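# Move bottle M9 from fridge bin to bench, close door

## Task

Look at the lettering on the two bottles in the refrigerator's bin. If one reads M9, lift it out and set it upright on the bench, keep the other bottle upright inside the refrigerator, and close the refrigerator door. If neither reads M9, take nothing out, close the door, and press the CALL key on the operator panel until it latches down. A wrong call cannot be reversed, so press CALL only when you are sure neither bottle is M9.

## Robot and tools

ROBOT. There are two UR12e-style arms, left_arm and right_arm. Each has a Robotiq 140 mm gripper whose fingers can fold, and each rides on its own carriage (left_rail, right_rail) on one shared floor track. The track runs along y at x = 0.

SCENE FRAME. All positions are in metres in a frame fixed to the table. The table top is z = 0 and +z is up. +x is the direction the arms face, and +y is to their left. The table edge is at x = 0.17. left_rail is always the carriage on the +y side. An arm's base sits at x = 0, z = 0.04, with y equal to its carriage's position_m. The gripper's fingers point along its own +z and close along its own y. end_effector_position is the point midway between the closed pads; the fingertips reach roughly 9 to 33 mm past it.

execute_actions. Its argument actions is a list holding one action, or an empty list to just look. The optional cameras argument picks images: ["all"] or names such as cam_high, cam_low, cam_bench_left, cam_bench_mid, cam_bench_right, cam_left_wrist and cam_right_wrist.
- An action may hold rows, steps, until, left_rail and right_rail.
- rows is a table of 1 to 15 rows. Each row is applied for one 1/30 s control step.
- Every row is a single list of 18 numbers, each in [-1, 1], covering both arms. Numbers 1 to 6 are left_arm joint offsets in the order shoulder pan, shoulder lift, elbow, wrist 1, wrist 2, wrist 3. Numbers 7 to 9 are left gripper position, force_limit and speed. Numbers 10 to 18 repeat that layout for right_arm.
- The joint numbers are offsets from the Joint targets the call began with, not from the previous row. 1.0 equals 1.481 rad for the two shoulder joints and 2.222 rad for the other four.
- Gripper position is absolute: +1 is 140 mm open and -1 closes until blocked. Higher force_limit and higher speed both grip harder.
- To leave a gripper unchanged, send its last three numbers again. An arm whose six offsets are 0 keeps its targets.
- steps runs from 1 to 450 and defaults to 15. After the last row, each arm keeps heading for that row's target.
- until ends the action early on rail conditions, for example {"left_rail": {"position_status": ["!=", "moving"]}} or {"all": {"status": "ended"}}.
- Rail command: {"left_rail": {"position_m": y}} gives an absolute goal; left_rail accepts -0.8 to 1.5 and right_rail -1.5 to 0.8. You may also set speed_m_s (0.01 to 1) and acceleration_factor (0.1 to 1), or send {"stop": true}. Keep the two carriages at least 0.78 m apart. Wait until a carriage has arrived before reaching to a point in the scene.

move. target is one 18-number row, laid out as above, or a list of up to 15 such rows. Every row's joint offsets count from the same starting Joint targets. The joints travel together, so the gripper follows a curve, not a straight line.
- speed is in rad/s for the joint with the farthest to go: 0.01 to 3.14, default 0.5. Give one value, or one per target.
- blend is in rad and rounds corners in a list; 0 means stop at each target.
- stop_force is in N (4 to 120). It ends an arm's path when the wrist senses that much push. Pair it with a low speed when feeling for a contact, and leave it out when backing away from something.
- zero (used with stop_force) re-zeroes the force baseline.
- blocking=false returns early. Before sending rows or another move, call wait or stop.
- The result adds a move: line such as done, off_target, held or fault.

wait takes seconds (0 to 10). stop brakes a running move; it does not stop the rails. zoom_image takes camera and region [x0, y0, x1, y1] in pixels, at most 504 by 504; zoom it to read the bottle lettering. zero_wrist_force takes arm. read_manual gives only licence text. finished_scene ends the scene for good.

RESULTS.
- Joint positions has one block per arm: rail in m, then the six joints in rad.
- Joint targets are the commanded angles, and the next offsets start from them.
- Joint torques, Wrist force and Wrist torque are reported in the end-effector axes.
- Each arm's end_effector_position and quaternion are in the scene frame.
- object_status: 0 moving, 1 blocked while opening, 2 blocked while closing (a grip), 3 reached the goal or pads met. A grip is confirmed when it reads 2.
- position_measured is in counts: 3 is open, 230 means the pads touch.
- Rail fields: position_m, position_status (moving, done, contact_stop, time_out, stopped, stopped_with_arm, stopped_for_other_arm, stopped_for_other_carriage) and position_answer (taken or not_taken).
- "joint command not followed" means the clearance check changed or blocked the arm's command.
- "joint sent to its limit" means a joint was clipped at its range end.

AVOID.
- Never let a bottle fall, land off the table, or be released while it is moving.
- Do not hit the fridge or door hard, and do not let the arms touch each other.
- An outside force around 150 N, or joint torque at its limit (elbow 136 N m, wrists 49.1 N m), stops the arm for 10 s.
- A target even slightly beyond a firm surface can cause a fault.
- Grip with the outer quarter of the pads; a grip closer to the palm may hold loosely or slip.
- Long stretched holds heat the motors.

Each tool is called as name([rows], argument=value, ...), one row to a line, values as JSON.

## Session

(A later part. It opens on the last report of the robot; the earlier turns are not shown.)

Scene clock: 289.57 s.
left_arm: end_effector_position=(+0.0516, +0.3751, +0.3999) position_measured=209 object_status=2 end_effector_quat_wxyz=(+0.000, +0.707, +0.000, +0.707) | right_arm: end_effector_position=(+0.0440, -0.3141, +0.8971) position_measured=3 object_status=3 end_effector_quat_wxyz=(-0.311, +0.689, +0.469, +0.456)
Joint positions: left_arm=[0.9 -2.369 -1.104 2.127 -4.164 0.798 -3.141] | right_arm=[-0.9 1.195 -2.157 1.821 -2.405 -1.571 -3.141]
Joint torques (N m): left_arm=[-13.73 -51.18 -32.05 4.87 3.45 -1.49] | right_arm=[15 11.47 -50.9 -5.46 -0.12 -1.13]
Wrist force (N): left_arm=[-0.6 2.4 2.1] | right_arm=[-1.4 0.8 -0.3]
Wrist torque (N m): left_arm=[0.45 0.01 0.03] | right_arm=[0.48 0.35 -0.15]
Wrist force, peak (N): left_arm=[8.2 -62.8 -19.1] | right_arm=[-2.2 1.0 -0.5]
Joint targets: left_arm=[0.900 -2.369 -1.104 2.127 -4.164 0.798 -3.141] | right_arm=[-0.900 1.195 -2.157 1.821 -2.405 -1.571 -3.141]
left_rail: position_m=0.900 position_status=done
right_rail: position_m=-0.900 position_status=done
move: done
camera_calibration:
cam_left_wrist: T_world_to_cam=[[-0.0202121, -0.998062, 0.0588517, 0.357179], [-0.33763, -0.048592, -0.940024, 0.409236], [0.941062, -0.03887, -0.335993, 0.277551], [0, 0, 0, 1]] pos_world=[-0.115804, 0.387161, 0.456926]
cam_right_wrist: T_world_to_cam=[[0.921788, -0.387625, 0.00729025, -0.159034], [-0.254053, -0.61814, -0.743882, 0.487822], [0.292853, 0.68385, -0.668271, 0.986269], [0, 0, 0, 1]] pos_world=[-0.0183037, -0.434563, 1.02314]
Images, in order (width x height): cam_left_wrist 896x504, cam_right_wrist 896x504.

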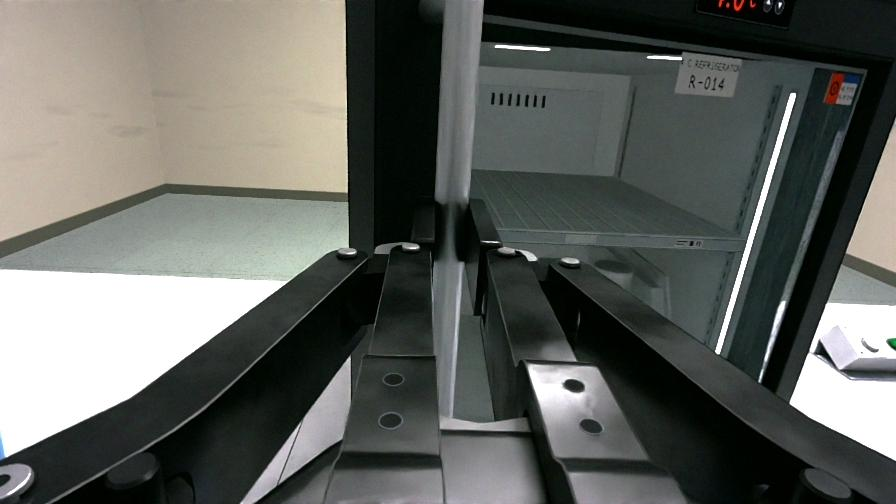

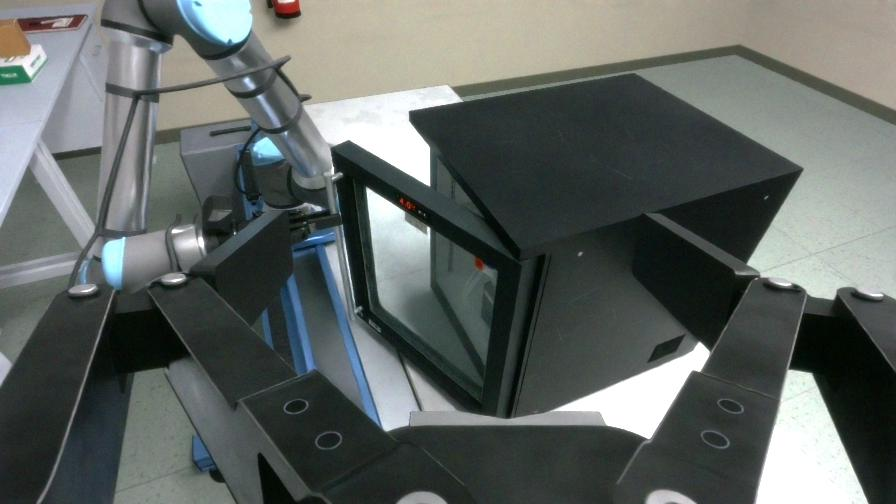

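execute_actions([
  {"rows":[[0,0,0,0,0,0,0.1,-0.2,-1,0,0,0,0,0,0,1,1,1]],"steps":60},
])

move(target=[-0.0475,0.0222,-0.0292,0.0141,0.0317,0,0.1,-0.2,-1,0,0,0,0,0,0,1,1,1], speed=0.15, stop_force=25, cameras=["cam_left_wrist","cam_right_wrist"])

Scene clock: 337.07 s.
left_arm: end_effector_position=(+0.0514, +0.3750, +0.3999) position_measured=117 object_status=0 end_effector_quat_wxyz=(+0.000, +0.707, +0.000, +0.707) | right_arm: end_effector_position=(+0.0440, -0.3141, +0.8971) position_measured=3 object_status=3 end_effector_quat_wxyz=(-0.311, +0.689, +0.469, +0.456)
Joint positions: left_arm=[0.9 -2.369 -1.104 2.127 -4.164 0.798 -3.141] | right_arm=[-0.9 1.195 -2.157 1.821 -2.405 -1.571 -3.141]
Joint torques (N m): left_arm=[2.84 -59.43 -24.55 1.58 -3.48 -1.36] | right_arm=[12.76 10.32 -51.22 -5.09 -0.53 -1.37]
Wrist force (N): left_arm=[6.2 -3.0 -1.1] | right_arm=[-1.9 0.9 -0.8]
Wrist torque (N m): left_arm=[-0.73 -1.42 0.14] | right_arm=[0.50 0.43 -0.15]
Wrist force, peak (N): left_arm=[6.3 -6.8 0.6] | right_arm=[-2.2 0.7 -0.9]
Joint targets: left_arm=[0.900 -2.369 -1.104 2.127 -4.164 0.798 -3.141] | right_arm=[-0.900 1.195 -2.157 1.821 -2.405 -1.571 -3.141]
left_rail: position_m=0.900 position_status=done
right_rail: position_m=-0.900 position_status=done

Scene clock: 338.87 s.
left_arm: end_effector_position=(-0.0101, +0.3752, +0.4002) position_measured=117 object_status=3 end_effector_quat_wxyz=(+0.000, +0.707, +0.000, +0.707) | right_arm: end_effector_position=(+0.0440, -0.3141, +0.8971) position_measured=3 object_status=3 end_effector_quat_wxyz=(-0.311, +0.689, +0.469, +0.456)
Joint positions: left_arm=[0.9 -2.439 -1.071 2.062 -4.133 0.869 -3.141] | right_arm=[-0.9 1.195 -2.157 1.821 -2.405 -1.571 -3.141]
Joint torques (N m): left_arm=[-13.52 -53.37 -33.88 4.91 3.84 -1.4] | right_arm=[15.41 10.07 -50.93 -5.55 -0.41 -1.29]
Wrist force (N): left_arm=[6.1 -3.1 -0.9] | right_arm=[-1.6 0.3 -0.5]
Wrist torque (N m): left_arm=[-0.76 -1.40 0.16] | right_arm=[0.37 0.36 -0.16]
Wrist force, peak (N): left_arm=[6.1 -3.1 -2.0] | right_arm=[-2.3 0.9 -0.6]
Joint targets: left_arm=[0.900 -2.439 -1.071 2.062 -4.133 0.869 -3.141] | right_arm=[-0.900 1.195 -2.157 1.821 -2.405 -1.571 -3.141]
left_rail: position_m=0.900 position_status=done
right_rail: position_m=-0.900 position_status=done
move: done
camera_calibration:
cam_left_wrist: T_world_to_cam=[[-0.0201136, -0.998034, 0.0593664, 0.355783], [-0.338066, -0.0490918, -0.939841, 0.388687], [0.940907, -0.0389734, -0.336414, 0.336019], [0, 0, 0, 1]] pos_world=[-0.177605, 0.38726, 0.457223]
cam_right_wrist: T_world_to_cam=[[0.921788, -0.387625, 0.00729025, -0.159034], [-0.254053, -0.61814, -0.743882, 0.487822], [0.292853, 0.68385, -0.668271, 0.986269], [0, 0, 0, 1]] pos_world=[-0.0183037, -0.434563, 1.02314]
Images, in order (width x height): cam_left_wrist 896x504, cam_right_wrist 896x504.

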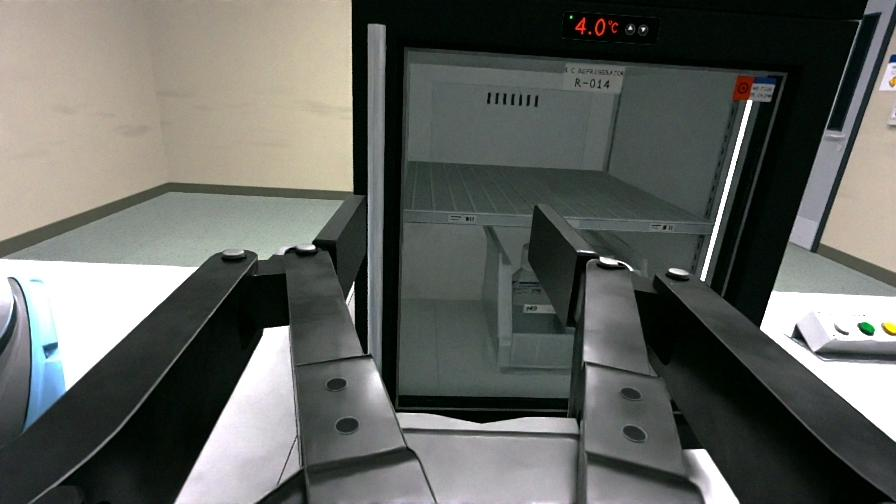

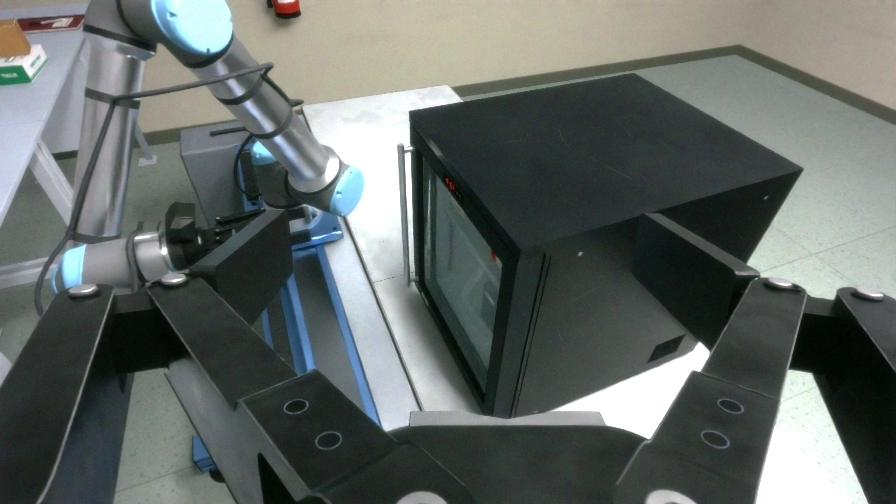

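execute_actions([
  {"left_rail":{"position_m":1.2},"right_rail":{"position_m":-0.8},"steps":120,"until":{"all":{"status":"ended"}}},
])

move(target=[0,0,0,0,0,0,0.1,-0.2,-1,0.1893,0.9525,-0.1804,-0.6347,-0.3104,0,0,-1,0], speed=0.8, cameras=["cam_left_wrist","cam_right_wrist"])

Scene clock: 388.23 s.
left_arm: end_effector_position=(-0.0102, +0.6752, +0.4002) position_measured=117 object_status=3 end_effector_quat_wxyz=(+0.000, +0.707, +0.000, +0.707) | right_arm: end_effector_position=(+0.0440, -0.2141, +0.8971) position_measured=3 object_status=3 end_effector_quat_wxyz=(-0.311, +0.689, +0.469, +0.456)
Joint positions: left_arm=[1.2 -2.44 -1.071 2.062 -4.133 0.869 -3.141] | right_arm=[-0.8 1.195 -2.157 1.821 -2.405 -1.571 -3.141]
Joint torques (N m): left_arm=[1.08 -71.76 -16.71 1.76 0.97 -1.71] | right_arm=[-0.19 -10.55 -51.58 -5.29 -0.34 -1.34]
Wrist force (N): left_arm=[6.2 -3.1 -1.4] | right_arm=[-1.7 0.4 0.0]
Wrist torque (N m): left_arm=[-0.76 -1.42 0.16] | right_arm=[0.39 0.40 -0.15]
Wrist force, peak (N): left_arm=[6.1 -5.5 -1.1] | right_arm=[-3.3 2.0 -3.4]
Joint targets: left_arm=[1.200 -2.439 -1.071 2.062 -4.133 0.869 -3.141] | right_arm=[-0.800 1.195 -2.157 1.821 -2.405 -1.571 -3.141]
Tool commands: left_gripper/position=+0.1 left_gripper/force_limit=-0.2 left_gripper/speed=-1.0 right_gripper/position=+1.0 right_gripper/force_limit=+1.0 right_gripper/speed=+1.0
left_rail: position_m=1.200 position_status=done
right_rail: position_m=-0.800 position_status=done

Scene clock: 390.87 s.
left_arm: end_effector_position=(-0.0101, +0.6752, +0.4002) position_measured=117 object_status=3 end_effector_quat_wxyz=(+0.000, +0.707, +0.000, +0.707) | right_arm: end_effector_position=(+0.1530, +0.3500, +0.3997) position_measured=129 object_status=3 end_effector_quat_wxyz=(-0.271, +0.653, +0.271, +0.653)
Joint positions: left_arm=[1.2 -2.439 -1.071 2.062 -4.133 0.869 -3.141] | right_arm=[-0.8 1.475 -0.746 1.42 -3.815 -2.26 -3.141]
Joint torques (N m): left_arm=[13.98 -81.55 -12.29 1.01 -2.84 -1.57] | right_arm=[20.04 -91.38 -48.08 -3.78 -1.34 -1.18]
Wrist force (N): left_arm=[6.1 -3.1 -1.3] | right_arm=[-2.5 1.2 -0.7]
Wrist torque (N m): left_arm=[-0.75 -1.42 0.16] | right_arm=[0.69 0.49 -0.13]
Wrist force, peak (N): left_arm=[6.3 -3.1 -1.1] | right_arm=[-7.0 -0.4 -0.5]
Joint targets: left_arm=[1.200 -2.439 -1.071 2.062 -4.133 0.869 -3.141] | right_arm=[-0.800 1.475 -0.746 1.420 -3.815 -2.260 -3.141]
left_rail: position_m=1.200 position_status=done
right_rail: position_m=-0.800 position_status=done
move: done
camera_calibration:
cam_left_wrist: T_world_to_cam=[[-0.0201136, -0.998034, 0.0593664, 0.655193], [-0.338066, -0.0490918, -0.939841, 0.403414], [0.940907, -0.0389734, -0.336414, 0.347711], [0, 0, 0, 1]] pos_world=[-0.177605, 0.68726, 0.457223]
cam_right_wrist: T_world_to_cam=[[0.690718, -0.723123, -0.001532, 0.157953], [-0.23652, -0.223918, -0.945473, 0.495935], [0.68335, 0.653417, -0.325697, -0.0181683], [0, 0, 0, 1]] pos_world=[0.0206131, 0.237139, 0.463217]
Images, in order (width x height): cam_left_wrist 896x504, cam_right_wrist 896x504.

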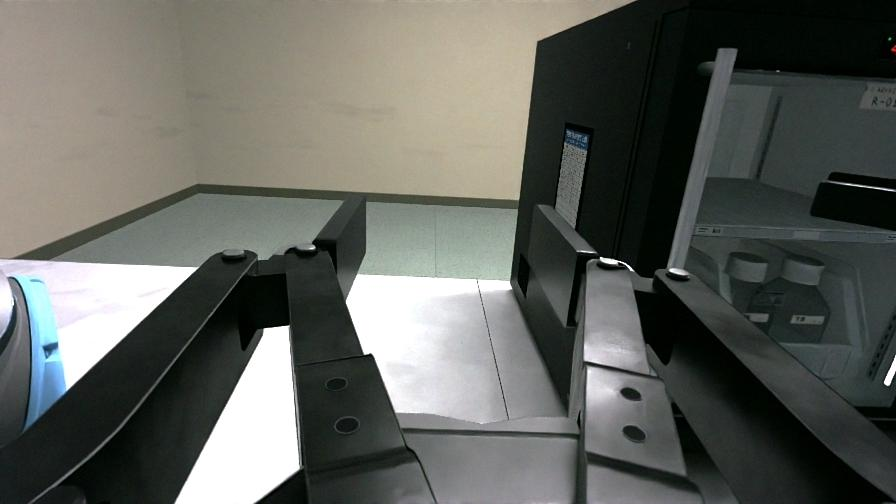

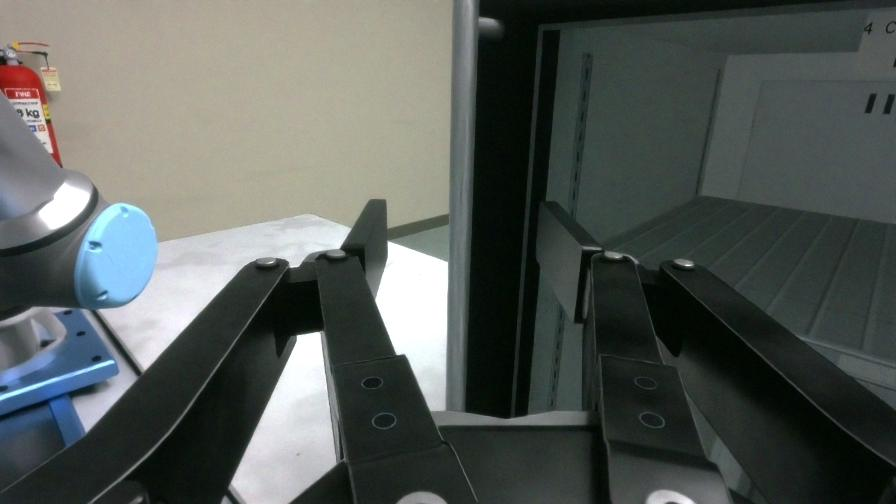

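move(target=[0,0,0,0,0,0,0.1,-0.2,-1,-0.0443,0.0623,-0.0838,0.042,0.0293,0,0,-1,0], speed=0.12, stop_force=15, cameras=["cam_left_wrist","cam_right_wrist"])

execute_actions([
  {"rows":[[0,0,0,0,0,0,0.1,-0.2,-1,0,0,0,0,0,0,-1,-1,-1]],"steps":100},
], cameras=["cam_left_wrist","cam_right_wrist"])

Scene clock: 405.30 s.
left_arm: end_effector_position=(-0.0101, +0.6752, +0.4002) position_measured=117 object_status=3 end_effector_quat_wxyz=(+0.000, +0.707, +0.000, +0.707) | right_arm: end_effector_position=(+0.2237, +0.4206, +0.3998) position_measured=129 object_status=3 end_effector_quat_wxyz=(-0.271, +0.653, +0.270, +0.653)
Joint positions: left_arm=[1.2 -2.439 -1.071 2.062 -4.133 0.869 -3.141] | right_arm=[-0.8 1.41 -0.654 1.234 -3.722 -2.195 -3.141]
Joint torques (N m): left_arm=[14.6 -81.13 -12.27 1.01 -2.62 -1.28] | right_arm=[-17.58 -95.13 -50.93 -0.24 2.29 -0.94]
Wrist force (N): left_arm=[6.1 -3.0 -1.2] | right_arm=[-2.3 0.7 -0.5]
Wrist torque (N m): left_arm=[-0.73 -1.41 0.16] | right_arm=[0.60 0.46 -0.11]
Wrist force, peak (N): left_arm=[6.3 -3.2 -1.2] | right_arm=[-2.8 1.2 -1.4]
Joint targets: left_arm=[1.200 -2.439 -1.071 2.062 -4.133 0.869 -3.141] | right_arm=[-0.800 1.410 -0.654 1.234 -3.722 -2.195 -3.141]
left_rail: position_m=1.200 position_status=done
right_rail: position_m=-0.800 position_status=done
move: done
camera_calibration:
cam_left_wrist: T_world_to_cam=[[-0.0201136, -0.998034, 0.0593664, 0.655193], [-0.338066, -0.0490918, -0.939841, 0.403414], [0.940907, -0.0389734, -0.336414, 0.347711], [0, 0, 0, 1]] pos_world=[-0.177605, 0.68726, 0.457223]
cam_right_wrist: T_world_to_cam=[[0.690229, -0.723588, -0.00198296, 0.160565], [-0.236656, -0.223155, -0.945619, 0.528312], [0.683797, 0.653163, -0.32527, -0.112773], [0, 0, 0, 1]] pos_world=[0.0913151, 0.307738, 0.463219]
Images, in order (width x height): cam_left_wrist 896x504, cam_right_wrist 896x504.

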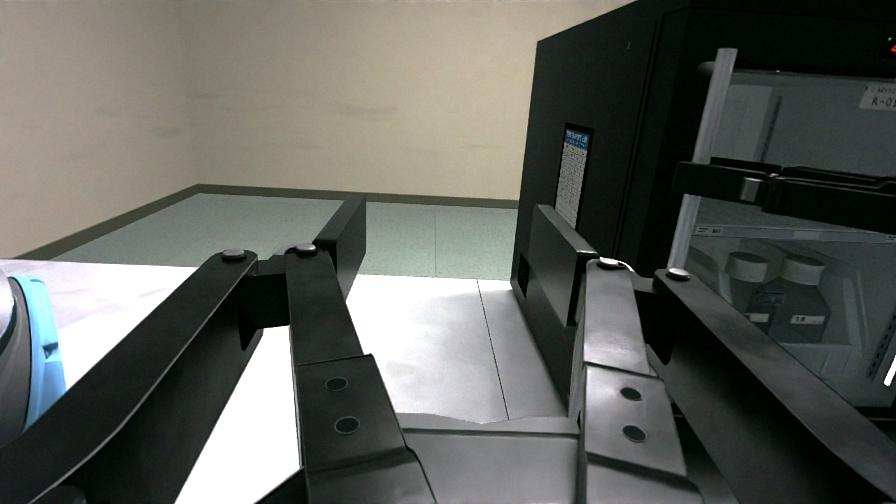

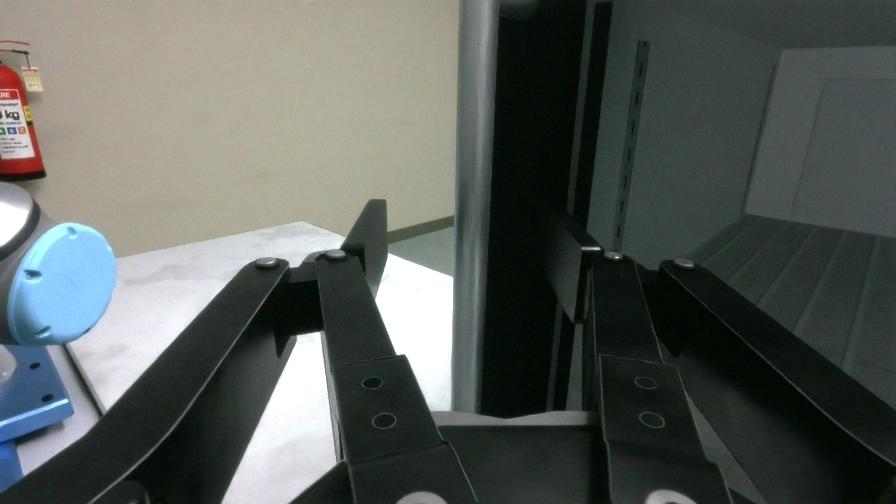

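Scene clock: 408.83 s.
left_arm: end_effector_position=(-0.0101, +0.6752, +0.4002) position_measured=117 object_status=3 end_effector_quat_wxyz=(+0.000, +0.707, +0.000, +0.707) | right_arm: end_effector_position=(+0.2237, +0.4206, +0.3998) position_measured=201 object_status=2 end_effector_quat_wxyz=(-0.271, +0.653, +0.270, +0.653)
Joint positions: left_arm=[1.2 -2.439 -1.071 2.062 -4.133 0.869 -3.141] | right_arm=[-0.8 1.41 -0.654 1.234 -3.722 -2.195 -3.141]
Joint torques (N m): left_arm=[12.97 -80.58 -12.67 1.09 -2.63 -1.02] | right_arm=[32.9 -97.26 -51.52 -0.92 10.49 -0.8]
Wrist force (N): left_arm=[5.8 -3.0 -1.3] | right_arm=[-2.4 25.5 -13.3]
Wrist torque (N m): left_arm=[-0.72 -1.34 0.16] | right_arm=[-0.06 0.37 -0.08]
Wrist force, peak (N): left_arm=[6.3 -3.2 -1.1] | right_arm=[-2.8 26.2 -13.4]
Joint targets: left_arm=[1.200 -2.439 -1.071 2.062 -4.133 0.869 -3.141] | right_arm=[-0.800 1.410 -0.654 1.234 -3.722 -2.195 -3.141]
left_rail: position_m=1.200 position_status=done
right_rail: position_m=-0.800 position_status=done
camera_calibration:
cam_left_wrist: T_world_to_cam=[[-0.0201136, -0.998034, 0.0593664, 0.655193], [-0.338066, -0.0490918, -0.939841, 0.403414], [0.940907, -0.0389734, -0.336414, 0.347711], [0, 0, 0, 1]] pos_world=[-0.177605, 0.68726, 0.457223]
cam_right_wrist: T_world_to_cam=[[0.690229, -0.723588, -0.00198296, 0.160565], [-0.236656, -0.223155, -0.945619, 0.528312], [0.683797, 0.653163, -0.32527, -0.112773], [0, 0, 0, 1]] pos_world=[0.0913151, 0.307738, 0.463219]
Images, in order (width x height): cam_left_wrist 896x504, cam_right_wrist 896x504.

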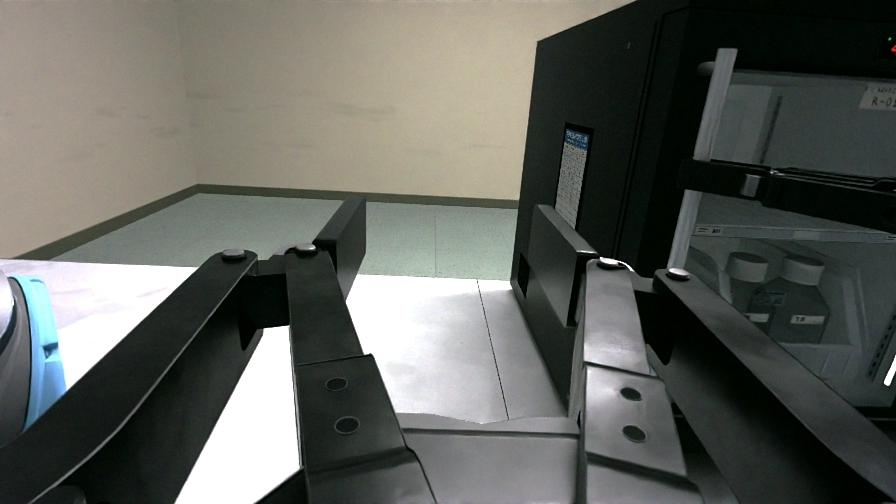

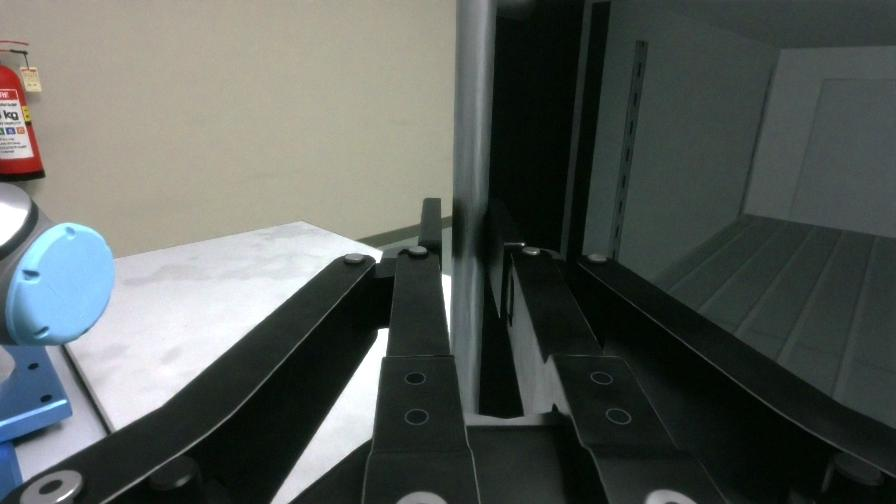

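execute_actions([
  {"rows":[[0,0,0,0,0,0,0.1,-0.2,-1,0,0,0,0,0,0,-0.98,-0.2,-1]],"steps":30},
])

move(target=[0,0,0,0,0,0,0.1,-0.2,-1,0.0455,-0.0556,0.0746,-0.0374,0.0284,0,-0.98,-0.2,-1], speed=0.12)

Scene clock: 441.80 s.
left_arm: end_effector_position=(-0.0101, +0.6752, +0.4002) position_measured=117 object_status=3 end_effector_quat_wxyz=(+0.000, +0.707, +0.000, +0.707) | right_arm: end_effector_position=(+0.2237, +0.4206, +0.3998) position_measured=202 object_status=2 end_effector_quat_wxyz=(-0.271, +0.653, +0.270, +0.653)
Joint positions: left_arm=[1.2 -2.439 -1.071 2.062 -4.133 0.869 -3.141] | right_arm=[-0.8 1.41 -0.654 1.234 -3.722 -2.195 -3.141]
Joint torques (N m): left_arm=[14.02 -79.86 -11.89 1.02 -2.49 -0.99] | right_arm=[33.4 -94.11 -50.52 -0.42 10.93 -1]
Wrist force (N): left_arm=[5.9 -3.2 -1.2] | right_arm=[-3.8 33.6 -18.4]
Wrist torque (N m): left_arm=[-0.77 -1.36 0.16] | right_arm=[-0.34 0.42 -0.08]
Wrist force, peak (N): left_arm=[6.3 -3.2 -1.2] | right_arm=[-4.0 34.4 -18.3]
Joint targets: left_arm=[1.200 -2.439 -1.071 2.062 -4.133 0.869 -3.141] | right_arm=[-0.800 1.410 -0.654 1.234 -3.722 -2.195 -3.141]
left_rail: position_m=1.200 position_status=done
right_rail: position_m=-0.800 position_status=done

Scene clock: 443.73 s.
left_arm: end_effector_position=(-0.0101, +0.6752, +0.4002) position_measured=117 object_status=3 end_effector_quat_wxyz=(+0.000, +0.707, +0.000, +0.707) | right_arm: end_effector_position=(+0.1191, +0.3869, +0.3997) position_measured=209 object_status=2 end_effector_quat_wxyz=(-0.313, +0.635, +0.312, +0.634)
Joint positions: left_arm=[1.2 -2.439 -1.071 2.062 -4.133 0.869 -3.141] | right_arm=[-0.8 1.477 -0.736 1.399 -3.805 -2.132 -3.141]
Joint torques (N m): left_arm=[14.35 -80.74 -12.26 1.19 -2.84 -1.09] | right_arm=[9.66 -121.5 -24.59 -5.75 -2.63 -0.76]
Wrist force (N): left_arm=[5.9 -3.0 -1.0] | right_arm=[-2.4 -13.3 9.2]
Wrist torque (N m): left_arm=[-0.72 -1.37 0.17] | right_arm=[0.87 0.48 -0.09]
Wrist force, peak (N): left_arm=[6.1 -3.2 -1.4] | right_arm=[-4.1 34.0 -18.3]
Joint targets: left_arm=[1.200 -2.439 -1.071 2.062 -4.133 0.869 -3.141] | right_arm=[-0.800 1.477 -0.736 1.400 -3.805 -2.132 -3.141]
left_rail: position_m=1.200 position_status=done
right_rail: position_m=-0.800 position_status=done
move: done

Good. Go to 30 then 50, 70, checking.

move([
  [0,0,0,0,0,0,0.1,-0.2,-1,0.0417,-0.0643,0.0859,-0.043,0.0311,0,-0.98,-0.2,-1],
  [0,0,0,0,0,0,0.1,-0.2,-1,0.0806,-0.1619,0.2147,-0.1067,0.0837,0,-0.98,-0.2,-1],
], speed=0.2, blend=[0.05,0], cameras=["cam_right_wrist"])

Scene clock: 452.13 s.
left_arm: end_effector_position=(-0.0101, +0.6752, +0.4002) position_measured=117 object_status=3 end_effector_quat_wxyz=(+0.000, +0.707, +0.000, +0.707) | right_arm: end_effector_position=(-0.0751, +0.2138, +0.3998) position_measured=209 object_status=2 end_effector_quat_wxyz=(-0.405, +0.580, +0.405, +0.579)
Joint positions: left_arm=[1.2 -2.439 -1.071 2.062 -4.133 0.869 -3.141] | right_arm=[-0.8 1.596 -0.976 1.876 -4.042 -1.947 -3.141]
Joint torques (N m): left_arm=[14.54 -80.91 -12.3 1.08 -2.67 -0.64] | right_arm=[-19.58 -104.53 -14.84 -9.1 -14 -0.94]
Wrist force (N): left_arm=[5.9 -2.9 -1.4] | right_arm=[-7.3 -44.0 10.7]
Wrist torque (N m): left_arm=[-0.71 -1.36 0.16] | right_arm=[1.59 0.29 -0.14]
Wrist force, peak (N): left_arm=[6.2 -3.3 -1.2] | right_arm=[-7.8 -85.4 26.9]
Joint targets: left_arm=[1.200 -2.439 -1.071 2.062 -4.133 0.869 -3.141] | right_arm=[-0.800 1.596 -0.976 1.877 -4.042 -1.946 -3.141]
left_rail: position_m=1.200 position_status=done
right_rail: position_m=-0.800 position_status=done
move: done
camera_calibration:
cam_right_wrist: T_world_to_cam=[[0.931068, -0.364841, -0.00172069, 0.158454], [-0.120303, -0.302553, -0.94551, 0.437162], [0.34444, 0.880541, -0.325589, 0.152661], [0, 0, 0, 1]] pos_world=[-0.147522, 0.0556508, 0.463318]
Images, in order (width x height): cam_right_wrist 896x504.

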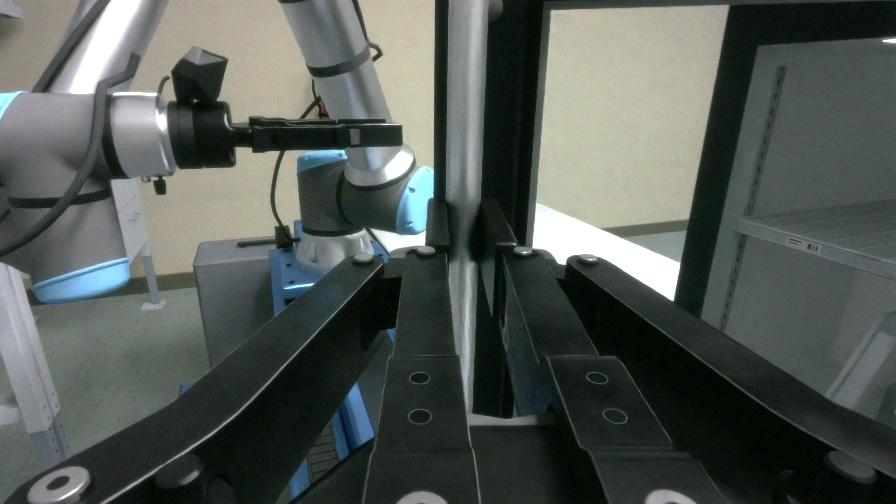

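move([
  [0,0,0,0,0,0,0.1,-0.2,-1,0.0078,-0.1057,0.1370,-0.0668,0.0737,0,-0.98,-0.2,-1],
  [0,0,0,0,0,0,0.1,-0.2,-1,-0.0154,-0.1585,0.2032,-0.0979,0.1246,0,-0.98,-0.2,-1],
], speed=0.2, blend=[0.05,0])

Scene clock: 468.27 s.
left_arm: end_effector_position=(-0.0101, +0.6752, +0.4002) position_measured=117 object_status=3 end_effector_quat_wxyz=(+0.000, +0.707, +0.000, +0.707) | right_arm: end_effector_position=(-0.1428, +0.0048, +0.4002) position_measured=209 object_status=2 end_effector_quat_wxyz=(-0.476, +0.524, +0.475, +0.523)
Joint positions: left_arm=[1.2 -2.439 -1.071 2.062 -4.133 0.869 -3.141] | right_arm=[-0.8 1.574 -1.21 2.328 -4.26 -1.67 -3.141]
Joint torques (N m): left_arm=[14.09 -81.79 -12.44 1.27 -2.83 -0.64] | right_arm=[-15.48 -77.93 -21.11 -10.16 4.57 -0.59]
Wrist force (N): left_arm=[5.8 -3.1 -1.0] | right_arm=[-17.0 8.4 0.2]
Wrist torque (N m): left_arm=[-0.75 -1.34 0.16] | right_arm=[0.47 0.22 -0.11]
Wrist force, peak (N): left_arm=[6.3 -3.4 -1.1] | right_arm=[-15.9 -106.9 17.1]
Joint targets: left_arm=[1.200 -2.439 -1.071 2.062 -4.133 0.869 -3.141] | right_arm=[-0.800 1.574 -1.211 2.328 -4.260 -1.669 -3.141]
left_rail: position_m=1.200 position_status=done
right_rail: position_m=-0.800 position_status=done
move: done

execute_actions([
  {"left_rail":{"position_m":0.9},"steps":120,"until":{"left_rail":{"position_status":["!=","moving"]}}},
], cameras=["cam_left_wrist"])

zoom_image(camera="cam_left_wrist", region=[380, 150, 680, 400])

Scene clock: 479.10 s.
left_arm: end_effector_position=(-0.0101, +0.3753, +0.4002) position_measured=117 object_status=3 end_effector_quat_wxyz=(+0.000, +0.707, +0.000, +0.707) | right_arm: end_effector_position=(-0.1429, +0.0047, +0.4002) position_measured=209 object_status=2 end_effector_quat_wxyz=(-0.476, +0.523, +0.475, +0.523)
Joint positions: left_arm=[0.9 -2.439 -1.071 2.062 -4.133 0.869 -3.141] | right_arm=[-0.8 1.574 -1.211 2.328 -4.26 -1.669 -3.141]
Joint torques (N m): left_arm=[1.67 -67.21 -33.43 1.31 -2.57 -0.55] | right_arm=[20.96 -76.99 -27.21 -8.68 5.37 -0.84]
Wrist force (N): left_arm=[5.7 -3.2 -1.0] | right_arm=[-17.0 10.8 -0.2]
Wrist torque (N m): left_arm=[-0.78 -1.33 0.16] | right_arm=[0.42 0.15 -0.10]
Wrist force, peak (N): left_arm=[5.9 -6.2 -0.8] | right_arm=[-18.2 10.8 -0.2]
Joint targets: left_arm=[0.900 -2.439 -1.071 2.062 -4.133 0.869 -3.141] | right_arm=[-0.800 1.574 -1.211 2.328 -4.260 -1.669 -3.141]
Tool commands: left_gripper/position=+0.1 left_gripper/force_limit=-0.2 left_gripper/speed=-1.0 right_gripper/position=-0.98 right_gripper/force_limit=-0.2 right_gripper/speed=-1.0
left_rail: position_m=0.900 position_status=done
right_rail: position_m=-0.800 position_status=done
camera_calibration:
cam_left_wrist: T_world_to_cam=[[-0.0200196, -0.998037, 0.0593331, 0.355918], [-0.338061, -0.0490922, -0.939843, 0.388727], [0.940911, -0.0388735, -0.336415, 0.335891], [0, 0, 0, 1]] pos_world=[-0.177505, 0.387361, 0.457224]
Images, in order (width x height): cam_left_wrist 896x504.

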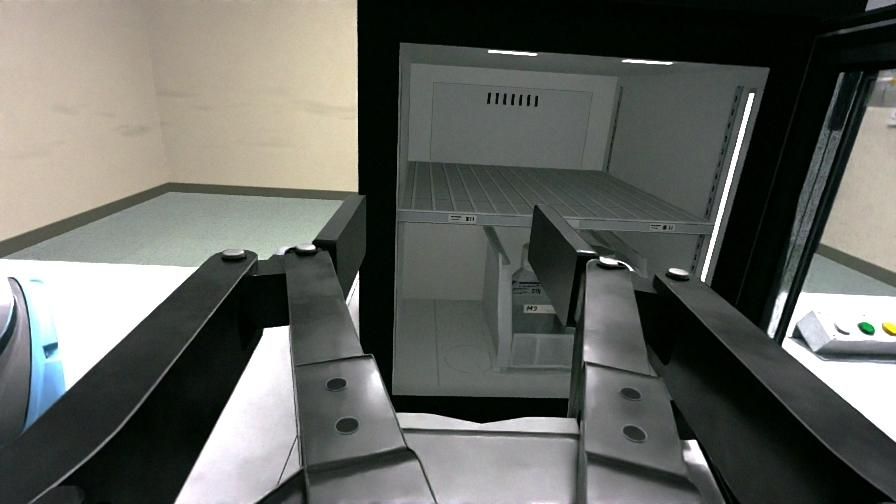

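Scaled by 1.680 from the camera's 896x504 image, which has a finer 1280x720 frame.

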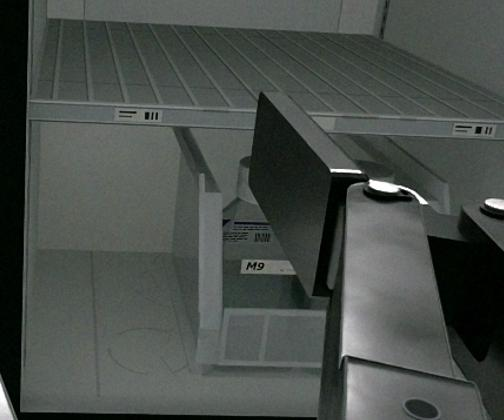

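move(target=[0.2295,0.1364,-0.0436,-0.0472,-0.1533,0,1,-0.2,0,0,0,0,0,0,0,-0.98,-0.2,-1], speed=0.4, cameras=["cam_left_wrist"])

zoom_image(camera="cam_left_wrist", region=[260, 130, 660, 420])

Scene clock: 535.20 s.
left_arm: end_effector_position=(+0.1594, +0.2449, +0.3003) position_measured=3 object_status=3 end_effector_quat_wxyz=(+0.000, +0.707, -0.001, +0.707) | right_arm: end_effector_position=(-0.1429, +0.0047, +0.4002) position_measured=209 object_status=2 end_effector_quat_wxyz=(-0.476, +0.523, +0.475, +0.523)
Joint positions: left_arm=[0.9 -2.1 -0.87 1.965 -4.238 0.528 -3.141] | right_arm=[-0.8 1.574 -1.211 2.328 -4.26 -1.669 -3.141]
Joint torques (N m): left_arm=[13.95 -67.16 -29.93 -1.11 -3.64 -0.43] | right_arm=[20.95 -74.04 -31.73 -7.21 5.36 -0.74]
Wrist force (N): left_arm=[6.1 -2.6 -1.5] | right_arm=[-17.4 10.8 -0.5]
Wrist torque (N m): left_arm=[-0.67 -1.33 0.14] | right_arm=[0.44 0.17 -0.11]
Wrist force, peak (N): left_arm=[7.2 -4.9 -2.5] | right_arm=[-18.0 11.2 0.0]
Joint targets: left_arm=[0.900 -2.100 -0.869 1.965 -4.238 0.528 -3.141] | right_arm=[-0.800 1.574 -1.211 2.328 -4.260 -1.669 -3.141]
left_rail: position_m=0.900 position_status=done
right_rail: position_m=-0.800 position_status=done
move: done
camera_calibration:
cam_left_wrist: T_world_to_cam=[[-0.0207903, -0.998025, 0.059279, 0.235302], [-0.337876, -0.0487896, -0.939925, 0.345701], [0.940961, -0.0395703, -0.336195, 0.137837], [0, 0, 0, 1]] pos_world=[-0.00800274, 0.257158, 0.357324]
Images, in order (width x height): cam_left_wrist 896x504.

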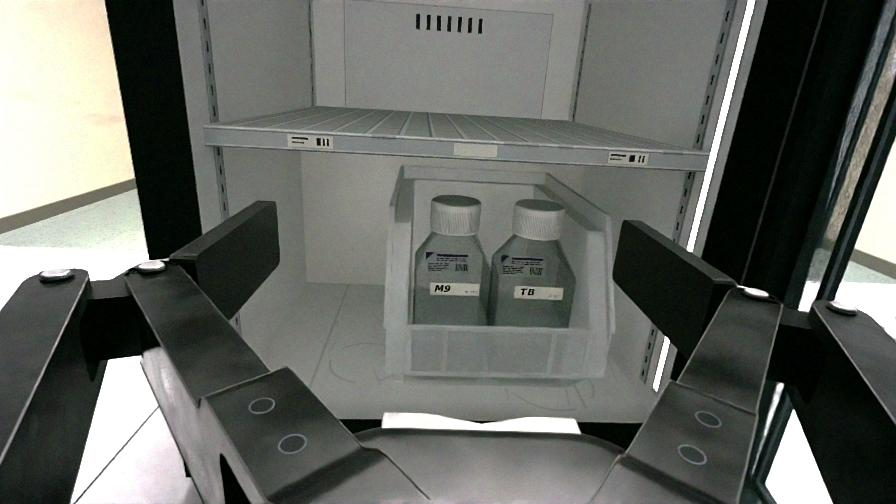

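Scaled by 1.260 from the camera's 896x504 image, which has a finer 1280x720 frame.

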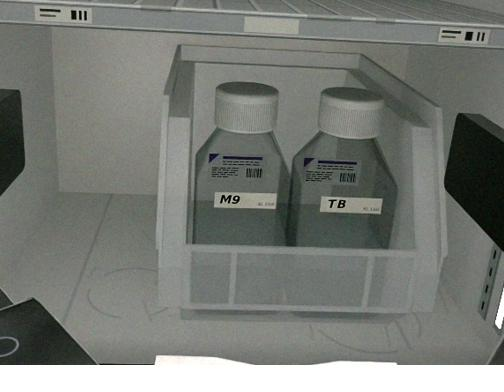

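move(target=[0.0708,-0.1772,0.0208,0.6238,-0.2188,0.8759,0.05,-0.2,0,0,0,0,0,0,0,-0.98,-0.2,-1], speed=1.0)

move(target=[0.0708,-0.1772,0.0208,0.6238,-0.2188,0.8759,0.05,-0.2,0,0,0,0,0,0,0,-0.98,-0.2,-1], speed=1.0, cameras=["cam_left_wrist","cam_right_wrist"])

Scene clock: 757.33 s.
left_arm: end_effector_position=(+0.1594, +0.0552, +0.4210) position_measured=123 object_status=3 end_effector_quat_wxyz=(+0.637, -0.144, +0.644, -0.400) | right_arm: end_effector_position=(-0.1431, +0.0045, +0.4002) position_measured=251 object_status=3 end_effector_quat_wxyz=(-0.476, +0.523, +0.475, +0.523)
Joint positions: left_arm=[0.9 -2.019 -1.072 2 -3.185 0.169 -1.658] | right_arm=[-0.8 1.574 -1.211 2.329 -4.26 -1.669 -3.141]
Joint torques (N m): left_arm=[0.35 -78.43 -31.09 -2.98 2.13 -0.17] | right_arm=[-1.16 -52.55 -23.62 -2.98 -0.6 -0.13]
Wrist force (N): left_arm=[-5.2 10.6 -15.0] | right_arm=[2.4 -6.2 -10.8]
Wrist torque (N m): left_arm=[-0.34 -1.72 -0.44] | right_arm=[0.17 -0.39 -0.15]
Wrist force, peak (N): left_arm=[-94.7 15.4 -41.9] | right_arm=[-9.0 -1.5 -72.6]
Joint targets: left_arm=[0.900 -2.019 -1.072 2.000 -3.185 0.169 -1.658] | right_arm=[-0.800 1.574 -1.211 2.329 -4.260 -1.669 -3.141]
Tool commands: left_gripper/position=+0.05098 left_gripper/force_limit=-0.2 left_gripper/speed=+0.003922 right_gripper/position=-0.976471 right_gripper/force_limit=-0.2 right_gripper/speed=-1.0
FORCE FAULT: contact force on the left arm reached its limit, and that arm stopped for 10 seconds. FORCE FAULT: contact force on the right arm reached its limit, and that arm stopped for 10 seconds. On each arm, the contact can be on any part of the arm, not only on its tool. Those arms' remaining commands of this call were not run. Those arms' targets are now where they stood when their stops ended, not their last commands. Those arms accept commands again.
left_rail: position_m=0.900 position_status=done
right_rail: position_m=-0.800 position_status=done
move: fault (left_arm, right_arm); left_arm: the wrist 3 is farthest, 0.464 rad from its target

not run: an earlier result of this reply reported a stop or a fault. Calls in your next reply go to the robot.

execute_actions(actions=[], cameras=["cam_left_wrist","cam_right_wrist","cam_high"])

Scene clock: 761.93 s.
left_arm: end_effector_position=(+0.1594, +0.0552, +0.4210) position_measured=123 object_status=3 end_effector_quat_wxyz=(+0.637, -0.144, +0.644, -0.400) | right_arm: end_effector_position=(-0.1431, +0.0045, +0.4002) position_measured=251 object_status=3 end_effector_quat_wxyz=(-0.476, +0.523, +0.475, +0.523)
Joint positions: left_arm=[0.9 -2.019 -1.072 2 -3.185 0.169 -1.658] | right_arm=[-0.8 1.574 -1.211 2.329 -4.26 -1.669 -3.141]
Joint velocities: within noise
Joint torques (N m): left_arm=[0.34 -78.89 -30.54 -0.58 -3.55 -0.16] | right_arm=[-2.52 -53.43 -24.44 -2.86 -2.66 -0.63]
Wrist force (N): left_arm=[-4.8 10.8 -14.9] | right_arm=[2.2 -6.3 -10.6]
Wrist torque (N m): left_arm=[-0.32 -1.72 -0.44] | right_arm=[0.17 -0.43 -0.16]
Wrist force, peak (N): left_arm=[-4.2 10.9 -15.5] | right_arm=[2.2 -7.0 -11.1]
Joint targets: left_arm=[0.900 -2.019 -1.072 2.000 -3.185 0.169 -1.658] | right_arm=[-0.800 1.574 -1.211 2.329 -4.260 -1.669 -3.141]
Tool commands: left_gripper/position=+0.05098 left_gripper/force_limit=-0.2 left_gripper/speed=+0.003922 right_gripper/position=-0.976471 right_gripper/force_limit=-0.2 right_gripper/speed=-1.0
left_rail: position_m=0.900 position_status=done
right_rail: position_m=-0.800 position_status=done
camera_calibration:
cam_left_wrist: T_world_to_cam=[[0.295462, 0.602994, -0.741013, 0.236824], [-0.160037, 0.795921, 0.583864, -0.26666], [0.941855, -0.05392, 0.331666, -0.10964], [0, 0, 0, 1]] pos_world=[-0.00938333, 0.0635256, 0.367547]
cam_right_wrist: T_world_to_cam=[[0.992968, -0.118364, -0.00197093, 0.153252], [-0.0403031, -0.322358, -0.945759, 0.377602], [0.111309, 0.939189, -0.324862, 0.326591], [0, 0, 0, 1]] pos_world=[-0.173308, -0.166868, 0.46352]
Images, in order (width x height): cam_high 896x504, cam_left_wrist 896x504, cam_right_wrist 896x504.

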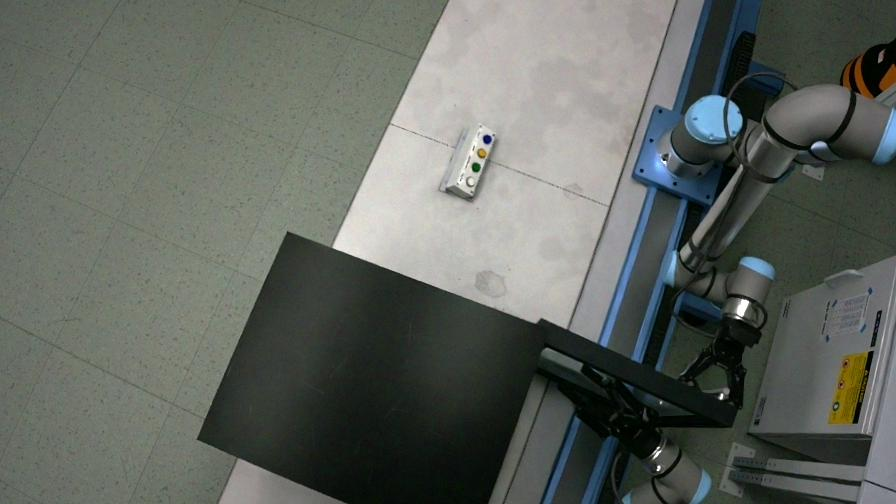

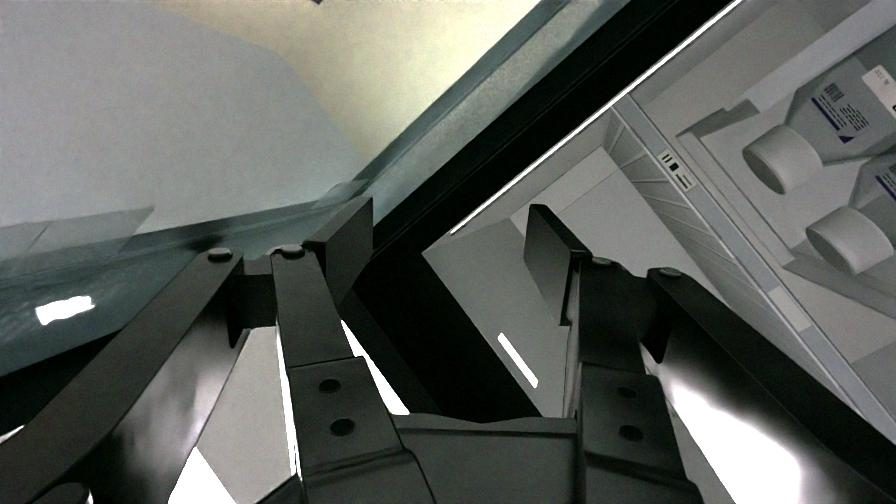

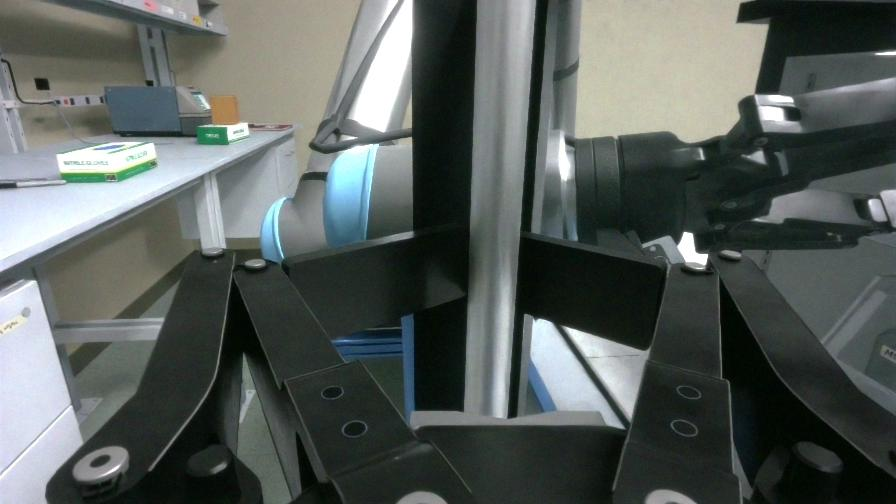

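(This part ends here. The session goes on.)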